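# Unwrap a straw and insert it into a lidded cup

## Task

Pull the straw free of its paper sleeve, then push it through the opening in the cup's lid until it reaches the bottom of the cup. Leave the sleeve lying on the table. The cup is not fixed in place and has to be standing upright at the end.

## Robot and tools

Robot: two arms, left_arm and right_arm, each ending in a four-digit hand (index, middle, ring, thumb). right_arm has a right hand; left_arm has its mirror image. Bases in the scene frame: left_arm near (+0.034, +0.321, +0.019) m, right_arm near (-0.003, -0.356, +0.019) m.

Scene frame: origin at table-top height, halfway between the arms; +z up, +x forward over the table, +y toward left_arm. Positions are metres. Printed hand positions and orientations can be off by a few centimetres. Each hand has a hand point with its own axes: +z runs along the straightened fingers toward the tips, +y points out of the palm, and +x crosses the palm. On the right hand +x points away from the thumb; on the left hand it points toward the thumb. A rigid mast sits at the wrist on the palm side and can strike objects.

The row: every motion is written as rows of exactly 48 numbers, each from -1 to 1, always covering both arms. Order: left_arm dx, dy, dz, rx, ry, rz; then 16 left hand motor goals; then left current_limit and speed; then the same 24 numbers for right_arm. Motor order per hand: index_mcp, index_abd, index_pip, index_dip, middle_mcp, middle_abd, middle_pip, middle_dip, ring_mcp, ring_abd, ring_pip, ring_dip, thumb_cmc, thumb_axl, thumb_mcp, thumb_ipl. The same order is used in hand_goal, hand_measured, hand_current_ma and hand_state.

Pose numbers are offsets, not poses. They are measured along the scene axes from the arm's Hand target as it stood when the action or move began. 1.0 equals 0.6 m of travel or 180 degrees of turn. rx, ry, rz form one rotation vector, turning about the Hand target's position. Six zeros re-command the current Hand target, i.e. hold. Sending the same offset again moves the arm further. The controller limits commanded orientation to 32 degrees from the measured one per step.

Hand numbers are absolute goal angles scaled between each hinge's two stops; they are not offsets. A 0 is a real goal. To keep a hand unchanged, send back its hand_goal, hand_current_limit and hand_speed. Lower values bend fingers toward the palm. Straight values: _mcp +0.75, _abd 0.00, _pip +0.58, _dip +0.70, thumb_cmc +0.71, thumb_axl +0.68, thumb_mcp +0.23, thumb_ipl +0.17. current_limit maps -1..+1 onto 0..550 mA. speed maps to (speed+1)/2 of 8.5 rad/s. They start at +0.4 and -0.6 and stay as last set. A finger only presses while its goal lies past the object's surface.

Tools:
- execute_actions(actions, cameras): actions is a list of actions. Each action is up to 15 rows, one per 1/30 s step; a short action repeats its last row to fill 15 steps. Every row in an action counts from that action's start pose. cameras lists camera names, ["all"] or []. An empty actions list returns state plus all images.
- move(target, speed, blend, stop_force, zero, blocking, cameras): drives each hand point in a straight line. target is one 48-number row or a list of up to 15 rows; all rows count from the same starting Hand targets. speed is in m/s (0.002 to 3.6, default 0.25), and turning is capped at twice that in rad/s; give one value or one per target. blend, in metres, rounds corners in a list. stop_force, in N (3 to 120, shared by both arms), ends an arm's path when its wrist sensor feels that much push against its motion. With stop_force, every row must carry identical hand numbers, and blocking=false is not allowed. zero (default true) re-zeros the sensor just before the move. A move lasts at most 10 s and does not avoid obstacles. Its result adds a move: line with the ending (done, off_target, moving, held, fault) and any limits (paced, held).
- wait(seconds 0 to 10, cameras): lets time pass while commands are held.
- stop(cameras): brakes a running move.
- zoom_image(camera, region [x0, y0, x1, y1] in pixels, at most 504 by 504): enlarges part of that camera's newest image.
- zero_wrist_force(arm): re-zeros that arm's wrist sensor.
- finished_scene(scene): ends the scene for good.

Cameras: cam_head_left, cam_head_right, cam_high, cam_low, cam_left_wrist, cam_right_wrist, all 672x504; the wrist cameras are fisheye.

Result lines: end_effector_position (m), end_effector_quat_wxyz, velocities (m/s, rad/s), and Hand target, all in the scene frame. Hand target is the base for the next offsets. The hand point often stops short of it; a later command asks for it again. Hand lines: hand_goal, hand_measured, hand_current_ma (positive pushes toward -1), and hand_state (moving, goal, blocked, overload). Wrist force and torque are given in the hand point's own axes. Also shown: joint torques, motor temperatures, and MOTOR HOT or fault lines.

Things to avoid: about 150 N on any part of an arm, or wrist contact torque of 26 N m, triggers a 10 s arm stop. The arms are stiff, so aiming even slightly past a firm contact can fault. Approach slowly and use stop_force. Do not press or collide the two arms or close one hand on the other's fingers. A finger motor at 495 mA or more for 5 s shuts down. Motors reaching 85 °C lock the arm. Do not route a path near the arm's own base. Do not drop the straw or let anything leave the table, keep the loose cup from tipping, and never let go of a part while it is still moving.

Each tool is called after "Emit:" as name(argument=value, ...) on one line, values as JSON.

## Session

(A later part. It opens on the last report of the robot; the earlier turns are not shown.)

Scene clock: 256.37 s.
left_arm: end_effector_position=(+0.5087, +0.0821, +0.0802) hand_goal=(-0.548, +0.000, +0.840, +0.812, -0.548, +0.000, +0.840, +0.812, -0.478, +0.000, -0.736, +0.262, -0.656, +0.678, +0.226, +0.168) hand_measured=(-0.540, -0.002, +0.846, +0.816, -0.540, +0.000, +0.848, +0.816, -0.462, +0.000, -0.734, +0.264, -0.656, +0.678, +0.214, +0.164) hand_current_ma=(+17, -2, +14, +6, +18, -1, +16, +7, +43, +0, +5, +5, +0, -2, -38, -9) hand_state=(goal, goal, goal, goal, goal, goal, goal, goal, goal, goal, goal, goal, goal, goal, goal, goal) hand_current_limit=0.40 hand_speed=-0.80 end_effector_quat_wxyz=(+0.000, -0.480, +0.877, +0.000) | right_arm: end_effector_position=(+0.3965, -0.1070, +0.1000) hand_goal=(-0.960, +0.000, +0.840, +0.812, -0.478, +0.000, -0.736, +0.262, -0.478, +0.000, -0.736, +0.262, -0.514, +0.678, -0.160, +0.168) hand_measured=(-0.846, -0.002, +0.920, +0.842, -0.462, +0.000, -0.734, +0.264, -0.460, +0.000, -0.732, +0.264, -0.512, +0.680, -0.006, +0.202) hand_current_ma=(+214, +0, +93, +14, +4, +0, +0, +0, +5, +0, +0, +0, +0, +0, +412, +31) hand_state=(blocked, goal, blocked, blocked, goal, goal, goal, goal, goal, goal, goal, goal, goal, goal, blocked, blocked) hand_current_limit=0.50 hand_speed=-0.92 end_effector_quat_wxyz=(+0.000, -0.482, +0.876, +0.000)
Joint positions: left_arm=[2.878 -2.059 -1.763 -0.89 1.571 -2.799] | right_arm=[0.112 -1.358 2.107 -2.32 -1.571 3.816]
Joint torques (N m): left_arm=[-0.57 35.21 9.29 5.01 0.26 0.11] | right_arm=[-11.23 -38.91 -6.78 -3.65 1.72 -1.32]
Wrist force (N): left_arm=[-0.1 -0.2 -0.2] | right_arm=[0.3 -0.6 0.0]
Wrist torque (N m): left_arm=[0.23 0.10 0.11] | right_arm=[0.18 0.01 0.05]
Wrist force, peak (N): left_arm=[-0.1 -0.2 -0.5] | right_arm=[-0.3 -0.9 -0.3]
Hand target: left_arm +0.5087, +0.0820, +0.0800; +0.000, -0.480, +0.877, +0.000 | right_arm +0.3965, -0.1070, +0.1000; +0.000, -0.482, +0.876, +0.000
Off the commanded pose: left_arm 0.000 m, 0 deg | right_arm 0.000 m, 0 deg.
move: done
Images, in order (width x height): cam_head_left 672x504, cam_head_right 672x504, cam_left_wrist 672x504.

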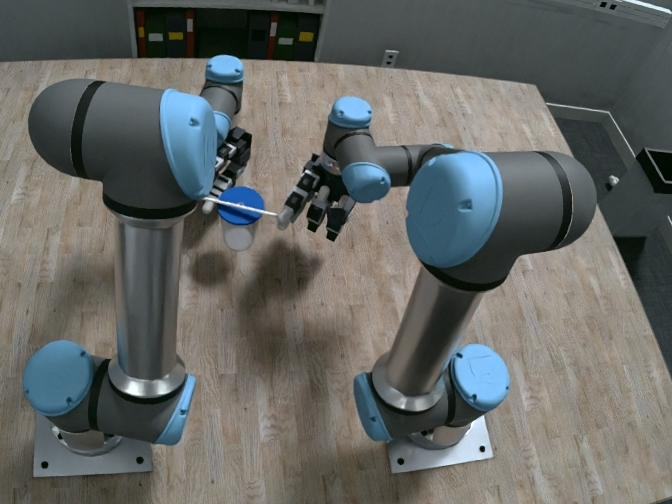

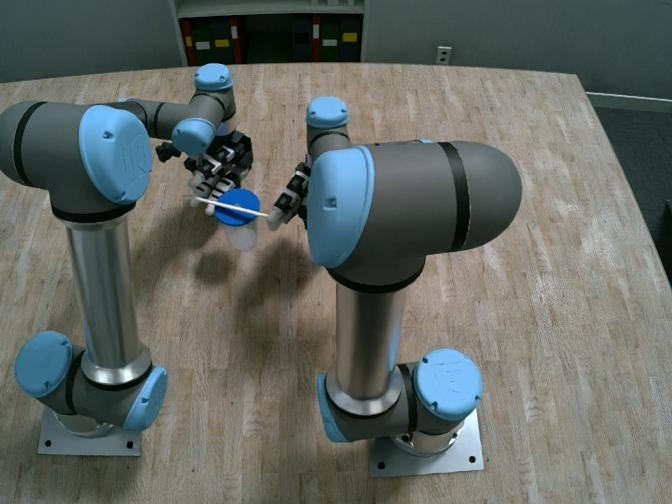

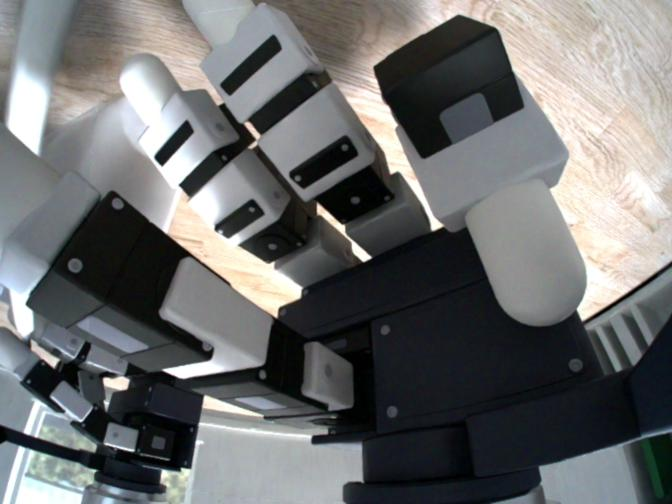

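Emit:
move(target=[[-0.031,0.035,0,0,0,0.05,-0.548,0,0.839,0.812,-0.548,0,0.839,0.812,-0.479,0,-0.737,0.261,-0.657,0.677,0.225,0.168,0.4,-0.8,0,0,0,0,0,0,-0.96,0,0.839,0.812,-0.479,0,-0.737,0.261,-0.479,0,-0.737,0.261,-0.514,0.677,-0.16,0.168,0.5,-0.92]], speed=0.06, cameras=["cam_head_left","cam_head_right","cam_left_wrist"])

Emit:
zoom_image(camera="cam_head_right", region=[160, 140, 320, 260])

Scene clock: 269.27 s.
left_arm: end_effector_position=(+0.4902, +0.1030, +0.0800) hand_goal=(-0.548, +0.000, +0.840, +0.812, -0.548, +0.000, +0.840, +0.812, -0.478, +0.000, -0.736, +0.262, -0.656, +0.678, +0.226, +0.168) hand_measured=(-0.540, -0.002, +0.846, +0.816, -0.540, +0.000, +0.848, +0.816, -0.462, +0.000, -0.734, +0.264, -0.656, +0.678, +0.214, +0.164) hand_current_ma=(+17, -2, +14, +6, +18, -1, +16, +7, +43, +0, +5, +5, +0, -2, -38, -9) hand_state=(goal, goal, goal, goal, goal, goal, goal, goal, goal, goal, goal, goal, goal, goal, goal, goal) hand_current_limit=0.40 hand_speed=-0.80 end_effector_quat_wxyz=(+0.000, -0.547, +0.837, +0.000) | right_arm: end_effector_position=(+0.3965, -0.1070, +0.1000) hand_goal=(-0.960, +0.000, +0.840, +0.812, -0.478, +0.000, -0.736, +0.262, -0.478, +0.000, -0.736, +0.262, -0.514, +0.678, -0.160, +0.168) hand_measured=(-0.846, -0.002, +0.920, +0.842, -0.462, +0.000, -0.734, +0.264, -0.460, +0.000, -0.732, +0.264, -0.512, +0.680, -0.006, +0.202) hand_current_ma=(+214, +0, +93, +14, +4, +0, +0, +0, +5, +0, +0, +0, +0, +0, +413, +31) hand_state=(blocked, goal, blocked, blocked, goal, goal, goal, goal, goal, goal, goal, goal, goal, goal, blocked, blocked) hand_current_limit=0.50 hand_speed=-0.92 end_effector_quat_wxyz=(+0.000, -0.482, +0.876, +0.000)
Joint positions: left_arm=[2.929 -2.006 -1.851 -0.856 1.571 -2.904] | right_arm=[0.112 -1.358 2.107 -2.32 -1.571 3.816]
Joint torques (N m): left_arm=[12.52 48.6 9.89 5.01 -1.11 -2.12] | right_arm=[-11.21 -38.93 -6.68 -3.66 1.62 -1.31]
Wrist force (N): left_arm=[-0.1 0.0 -0.1] | right_arm=[0.1 -0.4 0.1]
Wrist torque (N m): left_arm=[0.25 0.10 0.10] | right_arm=[0.20 0.04 0.03]
Wrist force, peak (N): left_arm=[-0.3 -0.4 -0.2] | right_arm=[-0.1 -1.0 0.1]
Hand target: left_arm +0.4901, +0.1030, +0.0800; +0.000, -0.548, +0.837, +0.000 | right_arm +0.3965, -0.1070, +0.1000; +0.000, -0.482, +0.876, +0.000
Off the commanded pose: left_arm 0.000 m, 0 deg | right_arm 0.000 m, 0 deg.
move: done
Images, in order (width x height): cam_head_left 672x504, cam_head_right 672x504, cam_left_wrist 672x504.

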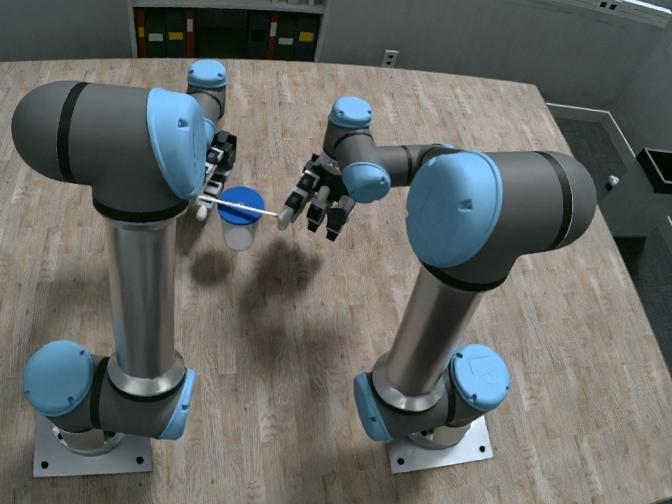

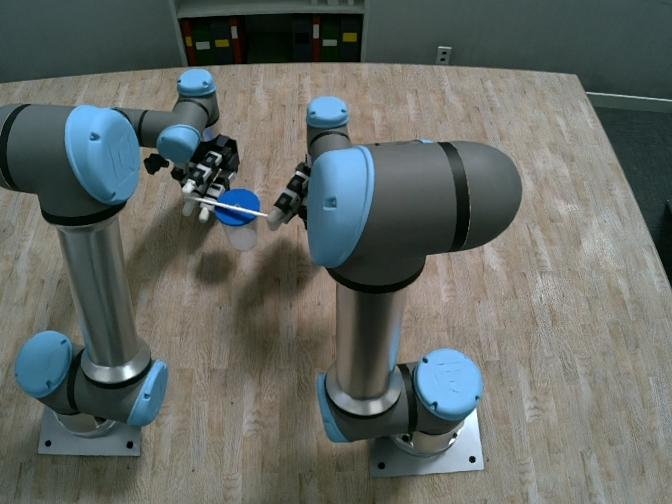

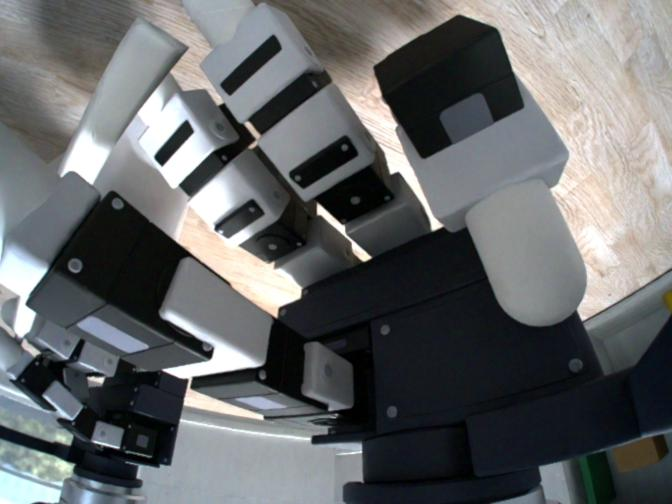

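Scaled by 3.150 from the camera's 672x504 image, which has a finer 960x720 frame.

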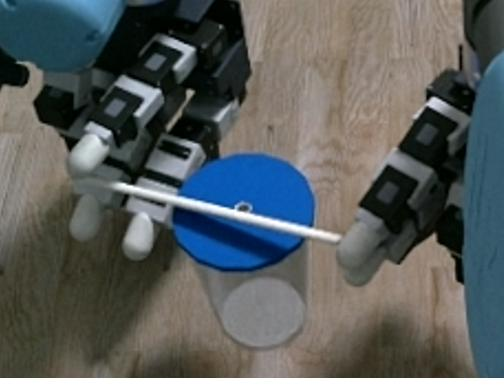

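Emit:
move(target=[[-0.0275,0.012,0,0,0,0,-0.548,0,0.839,0.812,-0.548,0,0.839,0.812,-0.479,0,-0.737,0.261,-0.657,0.677,0.225,0.168,0.4,-0.8,0,0,0,0,0,0,-0.96,0,0.839,0.812,-0.479,0,-0.737,0.261,-0.479,0,-0.737,0.261,-0.514,0.677,-0.16,0.168,0.5,-0.92],[-0.0275,0.012,0,0,0,0,-0.98,0,0.839,0.812,-0.98,0,0.839,0.812,-0.479,0,-0.737,0.261,-0.657,0.677,-0.281,0.1,0.75,-0.9,0,0,0,0,0,0,-0.96,0,0.839,0.812,-0.479,0,-0.737,0.261,-0.479,0,-0.737,0.261,-0.514,0.677,-0.16,0.168,0.5,-0.92]], speed=0.06, cameras=["cam_head_left","cam_head_right","cam_left_wrist"])

Emit:
zoom_image(camera="cam_head_right", region=[160, 140, 320, 260])

Scene clock: 280.43 s.
left_arm: end_effector_position=(+0.4736, +0.1103, +0.0800) hand_goal=(-0.980, +0.000, +0.840, +0.812, -0.980, +0.000, +0.840, +0.812, -0.478, +0.000, -0.736, +0.262, -0.656, +0.678, -0.280, +0.100) hand_measured=(-0.828, -0.002, +0.862, +0.816, -0.834, +0.000, +0.862, +0.816, -0.462, +0.000, -0.734, +0.264, -0.658, +0.682, +0.008, +0.114) hand_current_ma=(+481, -3, +64, +6, +481, -1, +62, +7, +43, +0, +5, +5, -2, +7, +481, +54) hand_state=(blocked, goal, blocked, goal, blocked, goal, blocked, goal, goal, goal, goal, goal, goal, goal, blocked, goal) hand_current_limit=0.75 hand_speed=-0.90 end_effector_quat_wxyz=(+0.000, -0.548, +0.837, +0.000) | right_arm: end_effector_position=(+0.3965, -0.1070, +0.1000) hand_goal=(-0.960, +0.000, +0.840, +0.812, -0.478, +0.000, -0.736, +0.262, -0.478, +0.000, -0.736, +0.262, -0.514, +0.678, -0.160, +0.168) hand_measured=(-0.846, -0.002, +0.920, +0.842, -0.462, +0.000, -0.734, +0.264, -0.460, +0.000, -0.732, +0.264, -0.514, +0.680, -0.006, +0.204) hand_current_ma=(+214, +0, +93, +14, +4, +0, +0, +0, +5, +0, +0, +0, +0, +0, +413, +34) hand_state=(blocked, goal, blocked, blocked, goal, goal, goal, goal, goal, goal, goal, goal, goal, goal, blocked, blocked) hand_current_limit=0.50 hand_speed=-0.92 end_effector_quat_wxyz=(+0.000, -0.482, +0.876, +0.000)
Joint positions: left_arm=[2.937 -1.972 -1.905 -0.835 1.571 -2.897] | right_arm=[0.112 -1.358 2.107 -2.32 -1.571 3.816]
Joint torques (N m): left_arm=[11.62 46.78 9.19 5.18 -1.27 1.96] | right_arm=[-10.94 -38.41 -6.78 -3.62 1.53 -1.24]
Wrist force (N): left_arm=[-0.5 -0.1 -0.5] | right_arm=[0.4 -0.6 0.1]
Wrist torque (N m): left_arm=[0.23 0.17 0.00] | right_arm=[0.20 0.03 0.02]
Wrist force, peak (N): left_arm=[-0.5 -0.2 -0.5] | right_arm=[1.0 -0.6 0.4]
Hand target: left_arm +0.4736, +0.1102, +0.0800; +0.000, -0.548, +0.837, +0.000 | right_arm +0.3965, -0.1070, +0.1000; +0.000, -0.482, +0.876, +0.000
Off the commanded pose: left_arm 0.000 m, 0 deg | right_arm 0.000 m, 0 deg.
move: done
Images, in order (width x height): cam_head_left 672x504, cam_head_right 672x504, cam_left_wrist 672x504.

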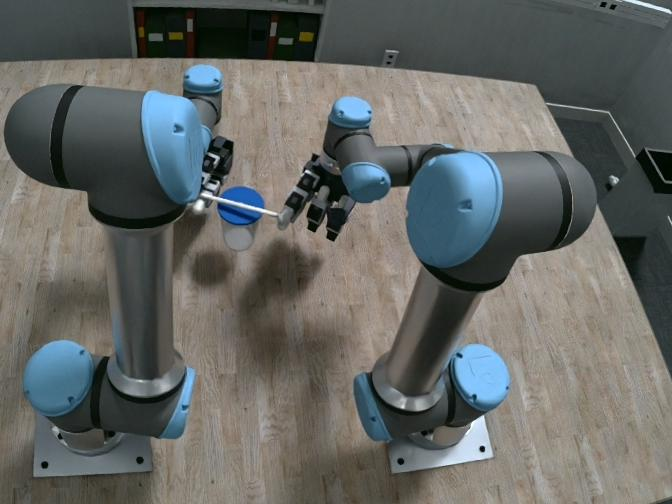

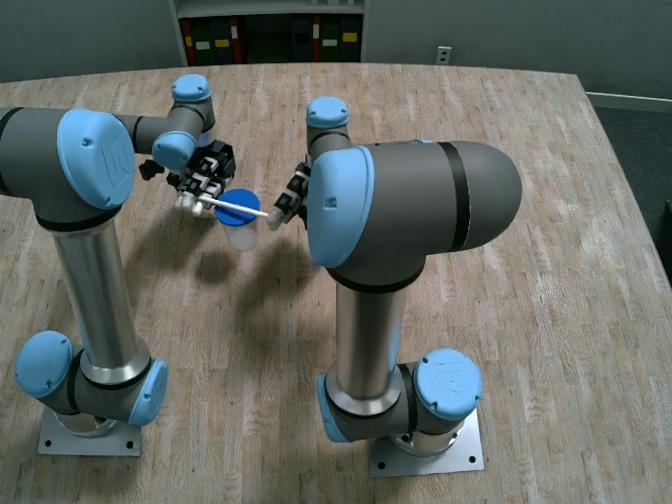

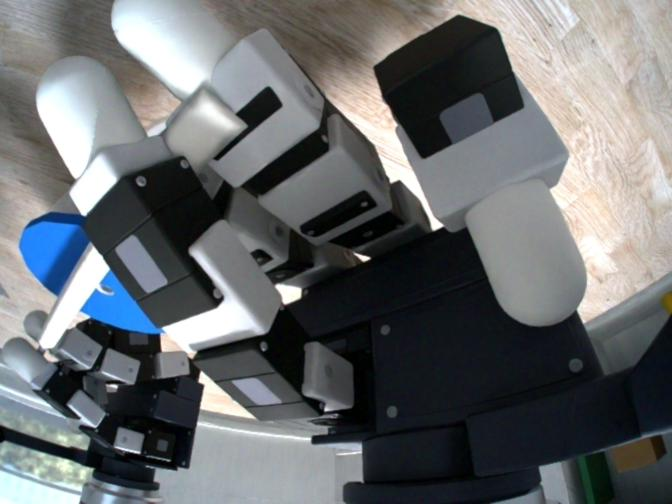

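Scaled by 3.150 from the camera's 672x504 image, which has a finer 960x720 frame.

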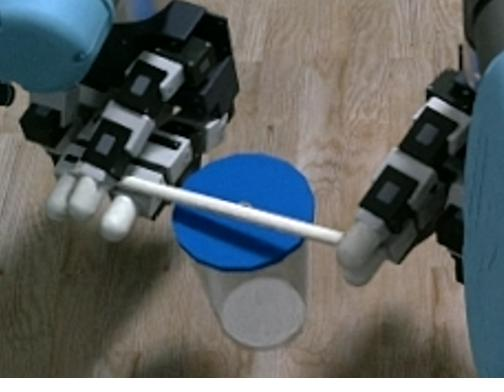

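Emit:
move(target=[[0,0,0.025,0,0,0,-0.98,0,0.839,0.812,-0.98,0,0.839,0.812,-0.479,0,-0.737,0.261,-0.657,0.677,-0.281,0.1,0.75,-0.9,0,0,0.025,0,0,0,-0.96,0,0.839,0.812,-0.479,0,-0.737,0.261,-0.479,0,-0.737,0.261,-0.514,0.677,-0.16,0.168,0.5,-0.92],[0.021,0.0545,0.025,0,0,0,-0.98,0,0.839,0.812,-0.98,0,0.839,0.812,-0.479,0,-0.737,0.261,-0.657,0.677,-0.281,0.1,0.75,-0.9,-0.009,-0.0235,0.025,0,0,0,-0.96,0,0.839,0.812,-0.479,0,-0.737,0.261,-0.479,0,-0.737,0.261,-0.514,0.677,-0.16,0.168,0.5,-0.92]], speed=0.04, cameras=["cam_head_left","cam_head_right","cam_left_wrist"])

Emit:
zoom_image(camera="cam_head_right", region=[160, 140, 320, 260])

Emit:
zoom_image(camera="cam_head_left", region=[180, 140, 340, 260])

Scene clock: 288.57 s.
left_arm: end_effector_position=(+0.4862, +0.1427, +0.0950) hand_goal=(-0.980, +0.000, +0.840, +0.812, -0.980, +0.000, +0.840, +0.812, -0.478, +0.000, -0.736, +0.262, -0.656, +0.678, -0.280, +0.100) hand_measured=(-0.850, +0.006, +0.866, +0.820, -0.908, -0.002, +0.862, +0.816, -0.462, +0.000, -0.734, +0.264, -0.634, +0.688, +0.004, +0.116) hand_current_ma=(+481, +9, +72, +17, +281, -3, +63, +7, +43, +0, +5, +5, +66, +27, +481, +61) hand_state=(blocked, goal, blocked, goal, blocked, goal, blocked, goal, goal, goal, goal, goal, blocked, goal, blocked, goal) hand_current_limit=0.75 hand_speed=-0.90 end_effector_quat_wxyz=(+0.000, -0.548, +0.837, +0.000) | right_arm: end_effector_position=(+0.3911, -0.1210, +0.1150) hand_goal=(-0.960, +0.000, +0.840, +0.812, -0.478, +0.000, -0.736, +0.262, -0.478, +0.000, -0.736, +0.262, -0.514, +0.678, -0.160, +0.168) hand_measured=(-0.846, +0.020, +0.920, +0.842, -0.462, +0.000, -0.734, +0.264, -0.460, +0.000, -0.732, +0.264, -0.502, +0.682, -0.006, +0.204) hand_current_ma=(+214, +4, +93, +14, +4, +0, +0, +0, +5, +0, +0, +0, +2, +0, +413, +35) hand_state=(blocked, goal, blocked, blocked, goal, goal, goal, goal, goal, goal, goal, goal, goal, goal, blocked, blocked) hand_current_limit=0.50 hand_speed=-0.92 end_effector_quat_wxyz=(+0.000, -0.482, +0.876, +0.000)
Joint positions: left_arm=[2.998 -1.947 -1.893 -0.873 1.571 -2.836] | right_arm=[0.084 -1.406 2.118 -2.282 -1.571 3.788]
Joint torques (N m): left_arm=[9.48 27.88 24.61 -0.2 -0.86 1.73] | right_arm=[-11.4 -36.8 -6.59 -3.75 -1 -1.34]
Wrist force (N): left_arm=[0.7 -0.1 -0.4] | right_arm=[-0.5 -0.2 -0.2]
Wrist torque (N m): left_arm=[0.26 0.03 0.00] | right_arm=[0.22 0.05 0.07]
Wrist force, peak (N): left_arm=[3.1 -0.2 -1.0] | right_arm=[-3.6 -0.1 0.3]
Hand target: left_arm +0.4862, +0.1429, +0.0950; +0.000, -0.548, +0.837, +0.000 | right_arm +0.3911, -0.1211, +0.1150; +0.000, -0.482, +0.876, +0.000
Off the commanded pose: left_arm 0.000 m, 0 deg | right_arm 0.000 m, 0 deg.
move: done
Images, in order (width x height): cam_head_left 672x504, cam_head_right 672x504, cam_left_wrist 672x504.

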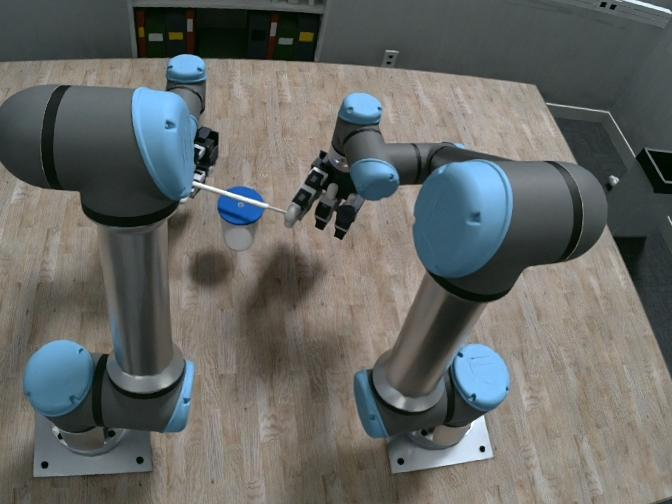

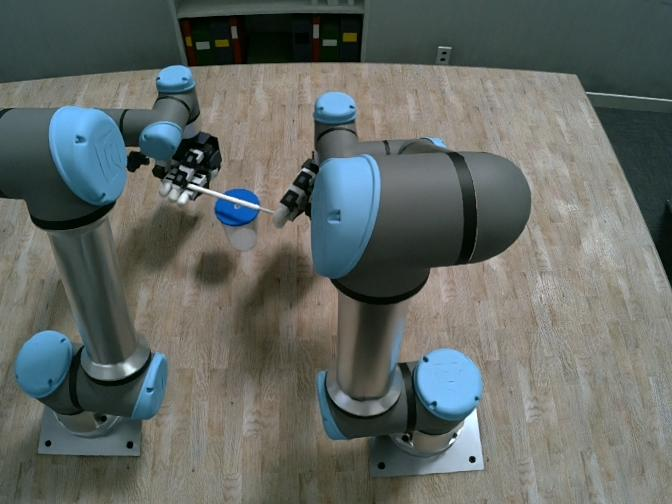

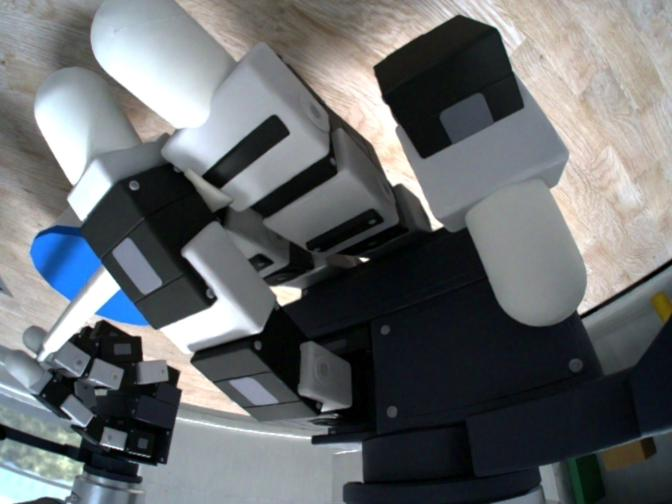

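Scaled by 3.150 from the camera's 672x504 image, which has a finer 960x720 frame.

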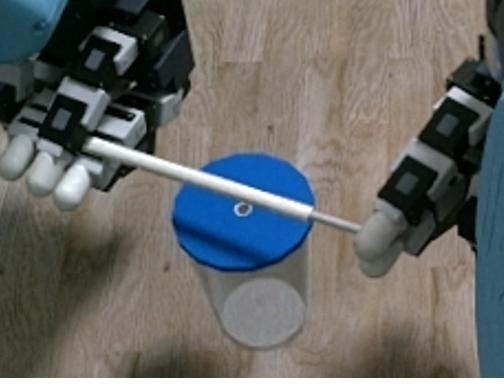

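Scaled by 3.150 from the camera's 672x504 image, which has a finer 960x720 frame.

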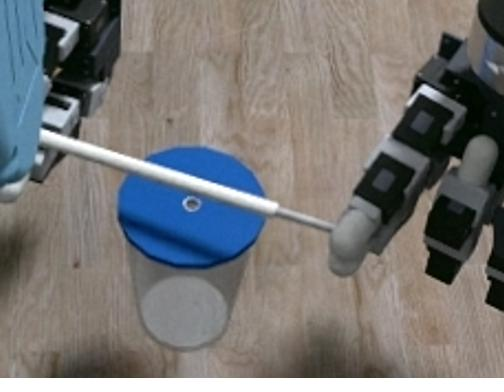

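Emit:
move(target=[[0.066,0.173,0.0,0,0,0,-0.98,0,0.839,0.812,-0.98,0,0.839,0.812,-0.479,0,-0.737,0.261,-0.657,0.677,-0.281,0.1,0.75,-0.9,-0.053,-0.14,0,0,0,0,-0.96,0,0.839,0.812,-0.479,0,-0.737,0.261,-0.479,0,-0.737,0.261,-0.514,0.677,-0.16,0.168,0.5,-0.92]], speed=0.06, cameras=["cam_head_left","cam_head_right","cam_left_wrist","cam_right_wrist","cam_high"])

Emit:
zoom_image(camera="cam_head_right", region=[120, 140, 360, 320])

Emit:
zoom_image(camera="cam_head_left", region=[120, 120, 360, 300])

Scene clock: 296.03 s.
left_arm: end_effector_position=(+0.5258, +0.2466, +0.0950) hand_goal=(-0.980, +0.000, +0.840, +0.812, -0.980, +0.000, +0.840, +0.812, -0.478, +0.000, -0.736, +0.262, -0.656, +0.678, -0.280, +0.100) hand_measured=(-0.850, -0.002, +0.868, +0.820, -0.948, -0.006, +0.854, +0.816, -0.462, +0.000, -0.734, +0.264, -0.638, +0.686, +0.002, +0.116) hand_current_ma=(+481, -2, +80, +17, +109, -12, +33, +7, +43, +0, +5, +5, +53, +23, +481, +61) hand_state=(blocked, goal, blocked, goal, blocked, goal, goal, goal, goal, goal, goal, goal, goal, goal, blocked, goal) hand_current_limit=0.75 hand_speed=-0.90 end_effector_quat_wxyz=(+0.000, -0.548, +0.837, +0.000) end_effector_velocity=(+0.001, +0.002, +0.000) end_effector_angular_velocity=(+0.000, +0.000, -0.002) | right_arm: end_effector_position=(+0.3593, -0.2049, +0.1150) hand_goal=(-0.960, +0.000, +0.840, +0.812, -0.478, +0.000, -0.736, +0.262, -0.478, +0.000, -0.736, +0.262, -0.514, +0.678, -0.160, +0.168) hand_measured=(-0.846, +0.002, +0.920, +0.844, -0.462, +0.000, -0.734, +0.264, -0.460, +0.000, -0.732, +0.264, -0.512, +0.680, -0.006, +0.204) hand_current_ma=(+214, +0, +94, +15, +4, +0, +0, +0, +5, +0, +0, +0, +0, +0, +413, +35) hand_state=(blocked, goal, blocked, blocked, goal, goal, goal, goal, goal, goal, goal, goal, goal, goal, blocked, blocked) hand_current_limit=0.50 hand_speed=-0.92 end_effector_quat_wxyz=(+0.000, -0.482, +0.876, +0.000)
Joint positions: left_arm=[3.184 -1.973 -1.853 -0.887 1.571 -2.65] | right_arm=[-0.109 -1.529 2.258 -2.3 -1.571 3.594]
Joint velocities: left_arm=[0.003 -0.001 0.001 0 0 0.005] | right_arm=[within noise]
Joint torques (N m): left_arm=[10.22 29.2 24.53 -0.5 -1.14 2.42] | right_arm=[-12.26 -31.8 -4.77 -3.58 2.26 -1.46]
Wrist force (N): left_arm=[-0.1 0.2 -0.3] | right_arm=[0.1 -0.5 0.1]
Wrist torque (N m): left_arm=[0.28 0.07 0.00] | right_arm=[0.17 0.01 0.03]
Wrist force, peak (N): left_arm=[1.1 0.2 0.0] | right_arm=[-0.8 -0.9 0.2]
Hand target: left_arm +0.5258, +0.2467, +0.0950; +0.000, -0.548, +0.837, +0.000 | right_arm +0.3593, -0.2051, +0.1150; +0.000, -0.482, +0.876, +0.000
Off the commanded pose: left_arm 0.000 m, 0 deg | right_arm 0.000 m, 0 deg.
move: done
Images, in order (width x height): cam_head_left 672x504, cam_head_right 672x504, cam_high 672x504, cam_left_wrist 672x504, cam_right_wrist 672x504.

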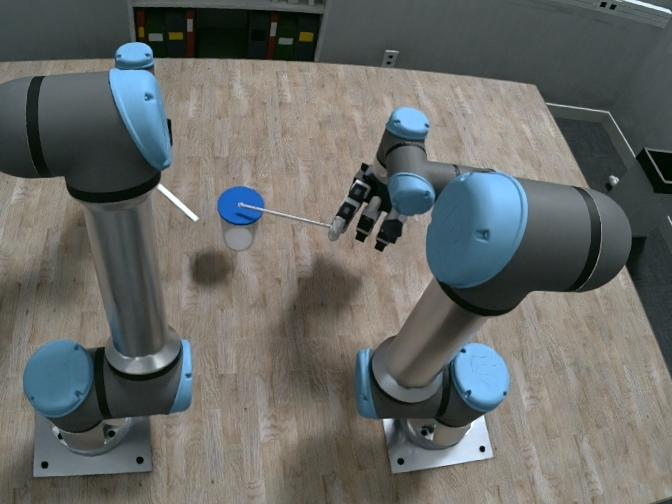

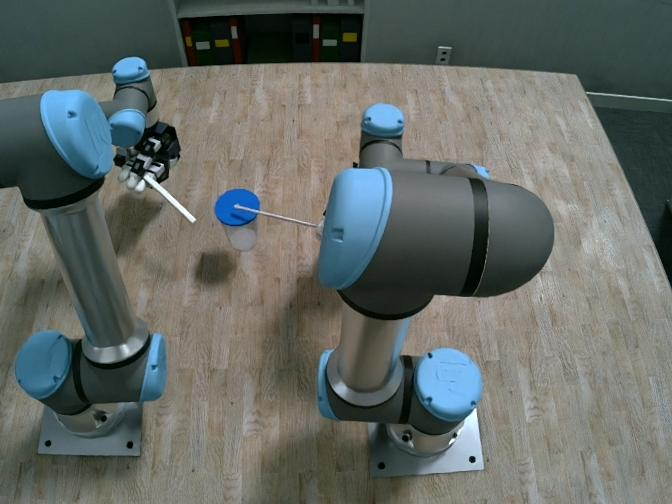

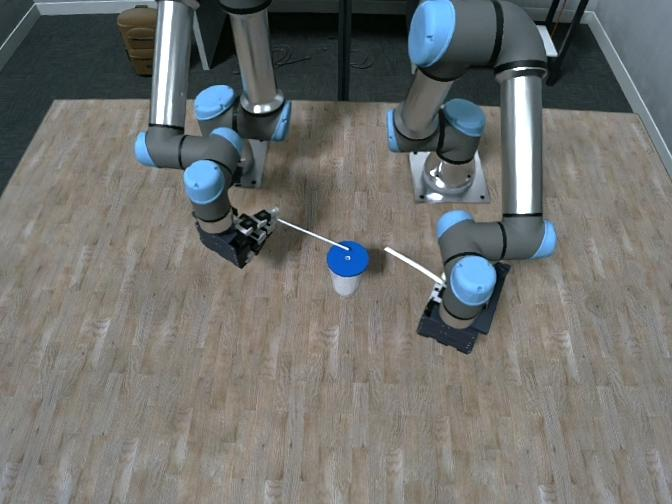

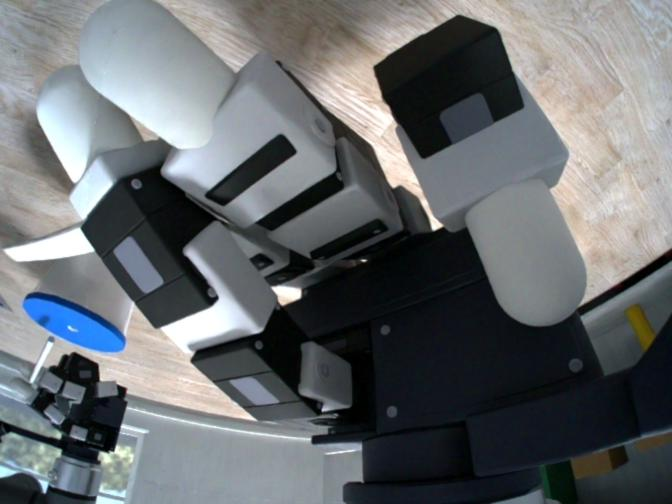

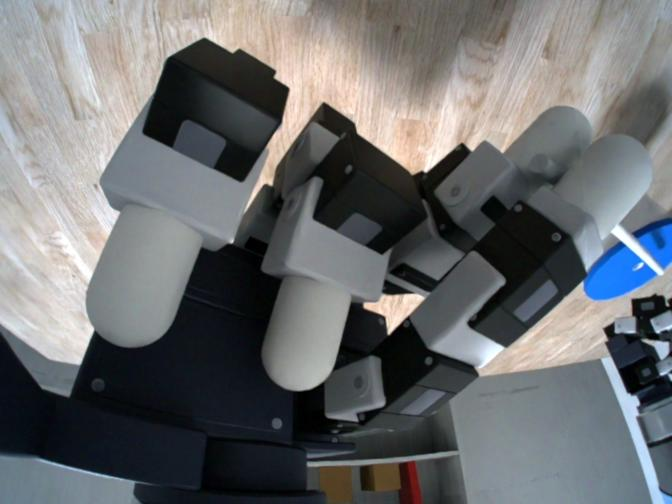

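Scaled by 2.100 from the camera's 672x504 image, which has a finer 960x720 frame.

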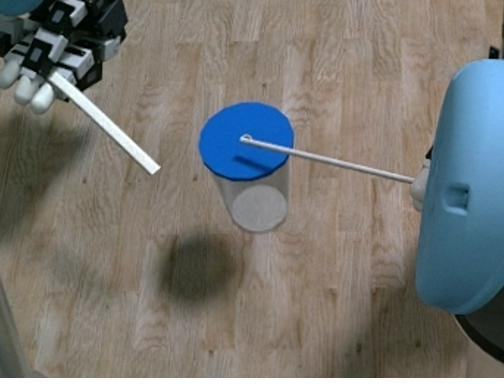

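Scaled by 2.100 from the camera's 672x504 image, which has a finer 960x720 frame.

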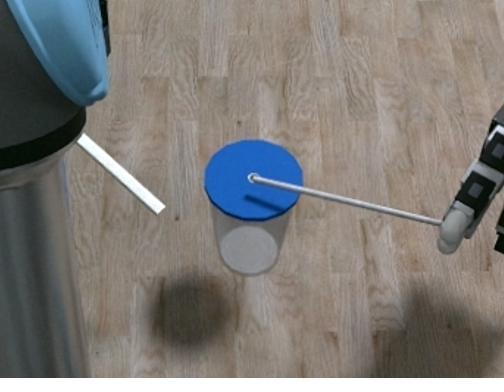

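Emit:
move(target=[[0,0,0,0,0,0,-0.98,0,0.839,0.812,-0.98,0,0.839,0.812,-0.479,0,-0.737,0.261,-0.657,0.677,-0.281,0.1,0.75,-0.9,0,0,0.1,0,0,0,-0.96,0,0.839,0.812,-0.479,0,-0.737,0.261,-0.479,0,-0.737,0.261,-0.514,0.677,-0.16,0.168,0.5,-0.92],[0,0,-0.04,-0.232,-0.24,0,-0.98,0,0.839,0.812,-0.98,0,0.839,0.812,-0.479,0,-0.737,0.261,-0.657,0.677,-0.281,0.1,0.75,-0.9,0,0,0.358,0,0,0.478,-0.96,0,0.839,0.812,-0.479,0,-0.737,0.261,-0.479,0,-0.737,0.261,-0.514,0.677,-0.16,0.168,0.5,-0.92],[0,0,-0.083,-0.232,-0.24,0,-0.98,0,0.839,0.812,-0.98,0,0.839,0.812,-0.479,0,-0.737,0.261,-0.657,0.677,-0.281,0.1,0.75,-0.9,0.033,0.092,0.442,0,0,0.958,-0.96,0,0.839,0.812,-0.479,0,-0.737,0.261,-0.479,0,-0.737,0.261,-0.514,0.677,-0.16,0.168,0.5,-0.92],[0,0,-0.083,-0.232,-0.24,0,-0.98,0,0.839,0.812,-0.98,0,0.839,0.812,-0.479,0,-0.737,0.261,-0.657,0.677,-0.281,0.1,0.75,-0.9,0.113,0.308,0.492,-0.3,-0.52,0.692,-0.96,0,0.839,0.812,-0.479,0,-0.737,0.261,-0.479,0,-0.737,0.261,-0.514,0.677,-0.16,0.168,0.5,-0.92]], speed=0.35, blend=[0.03,0.03,0.03,0], cameras=["all"])

Emit:
zoom_image(camera="cam_head_right", region=[120, 100, 360, 280])

Emit:
zoom_image(camera="cam_head_left", region=[120, 100, 360, 280])

Emit:
zoom_image(camera="cam_high", region=[240, 120, 480, 300])

Scene clock: 376.73 s.
left_arm: end_effector_position=(+0.5258, +0.2468, +0.0452) hand_goal=(-0.980, +0.000, +0.840, +0.812, -0.980, +0.000, +0.840, +0.812, -0.478, +0.000, -0.736, +0.262, -0.656, +0.678, -0.280, +0.100) hand_measured=(-0.850, -0.002, +0.868, +0.820, -0.948, -0.006, +0.852, +0.816, -0.466, +0.000, -0.734, +0.264, -0.638, +0.686, +0.002, +0.116) hand_current_ma=(+481, -4, +80, +17, +108, -13, +31, +7, +29, +0, +5, +5, +50, +23, +481, +61) hand_state=(blocked, goal, blocked, goal, blocked, goal, goal, goal, goal, goal, goal, goal, goal, goal, blocked, goal) hand_current_limit=0.75 hand_speed=-0.90 end_effector_quat_wxyz=(+0.111, -0.474, +0.724, -0.488) | right_arm: end_effector_position=(+0.4270, -0.0203, +0.4102) hand_goal=(-0.960, +0.000, +0.840, +0.812, -0.478, +0.000, -0.736, +0.262, -0.478, +0.000, -0.736, +0.262, -0.514, +0.678, -0.160, +0.168) hand_measured=(-0.846, +0.006, +0.920, +0.844, -0.472, +0.000, -0.734, +0.264, -0.472, +0.000, -0.734, +0.264, -0.512, +0.680, -0.006, +0.204) hand_current_ma=(+214, +0, +94, +15, +0, +0, +0, +0, +1, +0, +0, +0, +0, +0, +412, +35) hand_state=(blocked, goal, blocked, blocked, goal, goal, goal, goal, goal, goal, goal, goal, goal, goal, blocked, blocked) hand_current_limit=0.50 hand_speed=-0.92 end_effector_quat_wxyz=(-0.337, +0.720, +0.246, +0.555)
Joint positions: left_arm=[3.613 -2.066 -2.378 0.198 0.592 -2.472] | right_arm=[0.325 -1.715 2.292 -3.535 -1.026 1.691]
Joint torques (N m): left_arm=[-3.12 22.55 13.73 5.52 -2.81 -2.19] | right_arm=[11.46 1.42 -8.41 -3.39 -1.43 1.2]
Wrist force (N): left_arm=[0.1 1.1 0.0] | right_arm=[1.2 -1.8 1.9]
Wrist torque (N m): left_arm=[0.24 0.05 0.05] | right_arm=[-0.45 -0.14 0.38]
Wrist force, peak (N): left_arm=[0.2 1.4 0.1] | right_arm=[1.5 -2.0 1.8]
Hand target: left_arm +0.5258, +0.2467, +0.0452; +0.111, -0.474, +0.724, -0.488 | right_arm +0.4271, -0.0203, +0.4102; -0.337, +0.719, +0.246, +0.556
Off the commanded pose: left_arm 0.000 m, 0 deg | right_arm 0.000 m, 0 deg.
move: done

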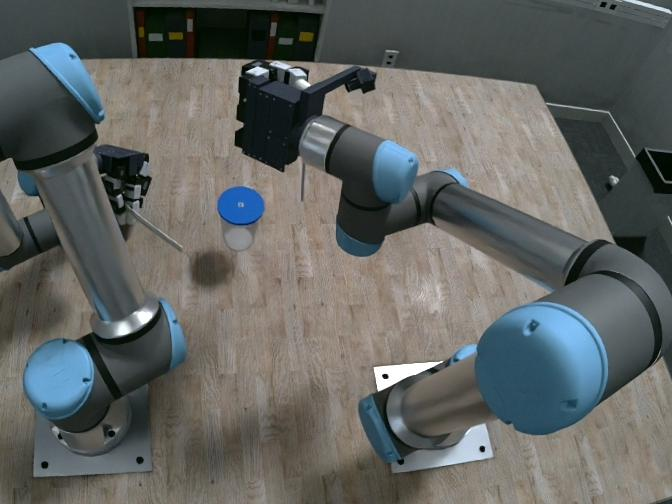

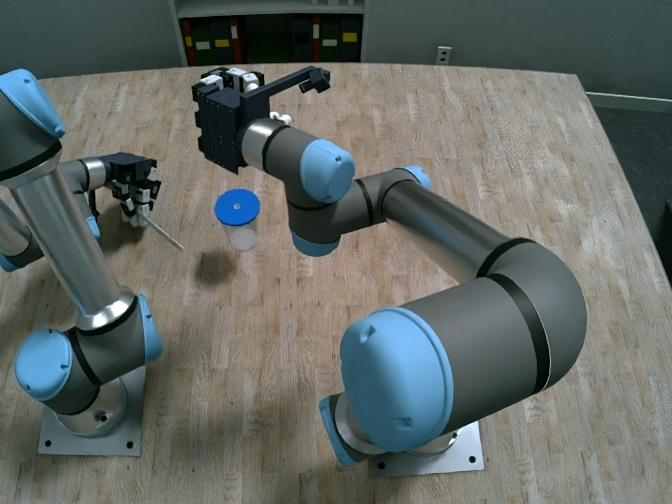

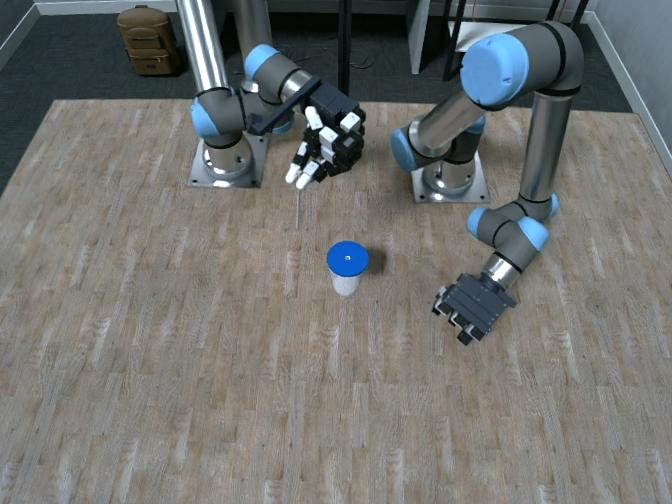

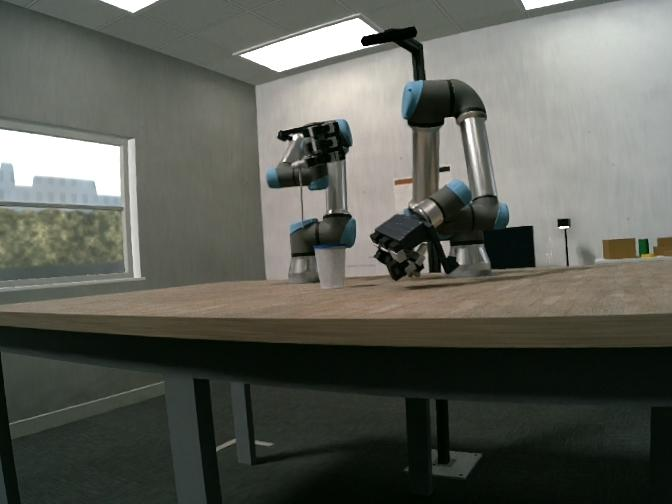

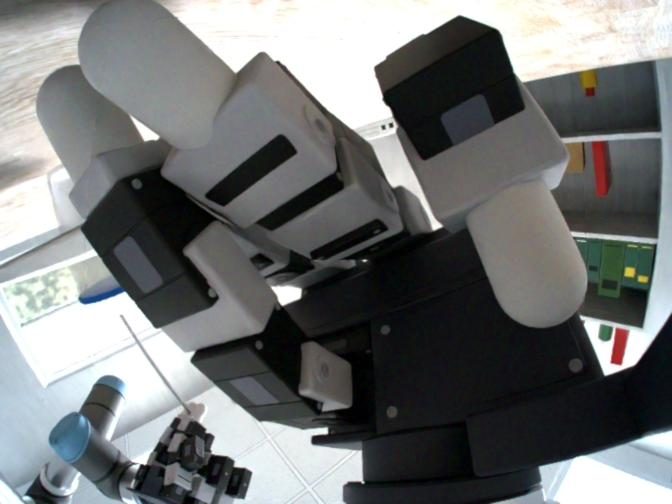

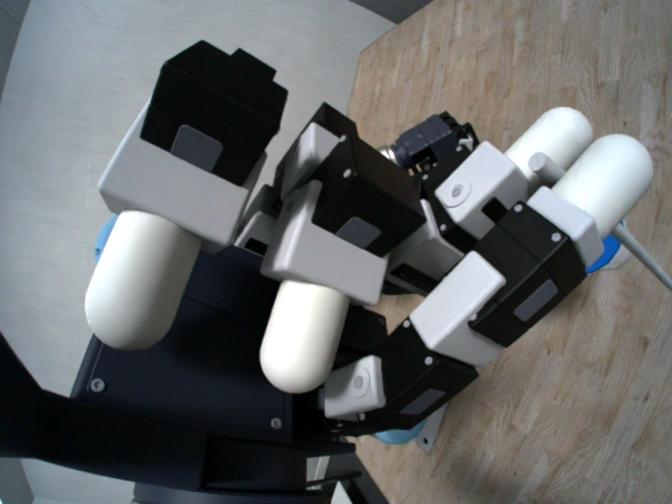

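Scaled by 2.100 from the camera's 672x504 image, which has a finer 960x720 frame.

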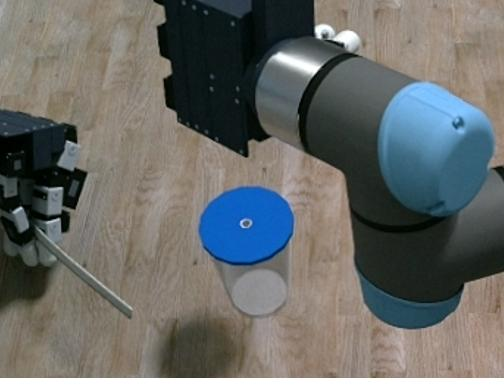

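Scaled by 2.100 from the camera's 672x504 image, which has a finer 960x720 frame.

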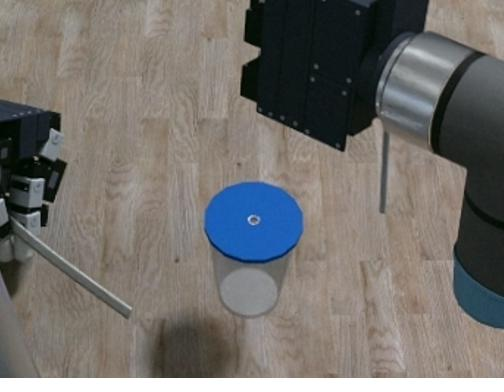

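Scaled by 2.100 from the camera's 672x504 image, which has a finer 960x720 frame.

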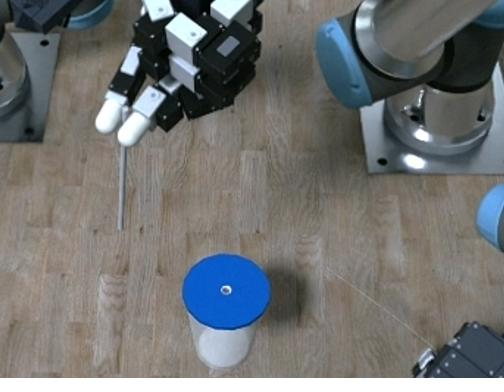

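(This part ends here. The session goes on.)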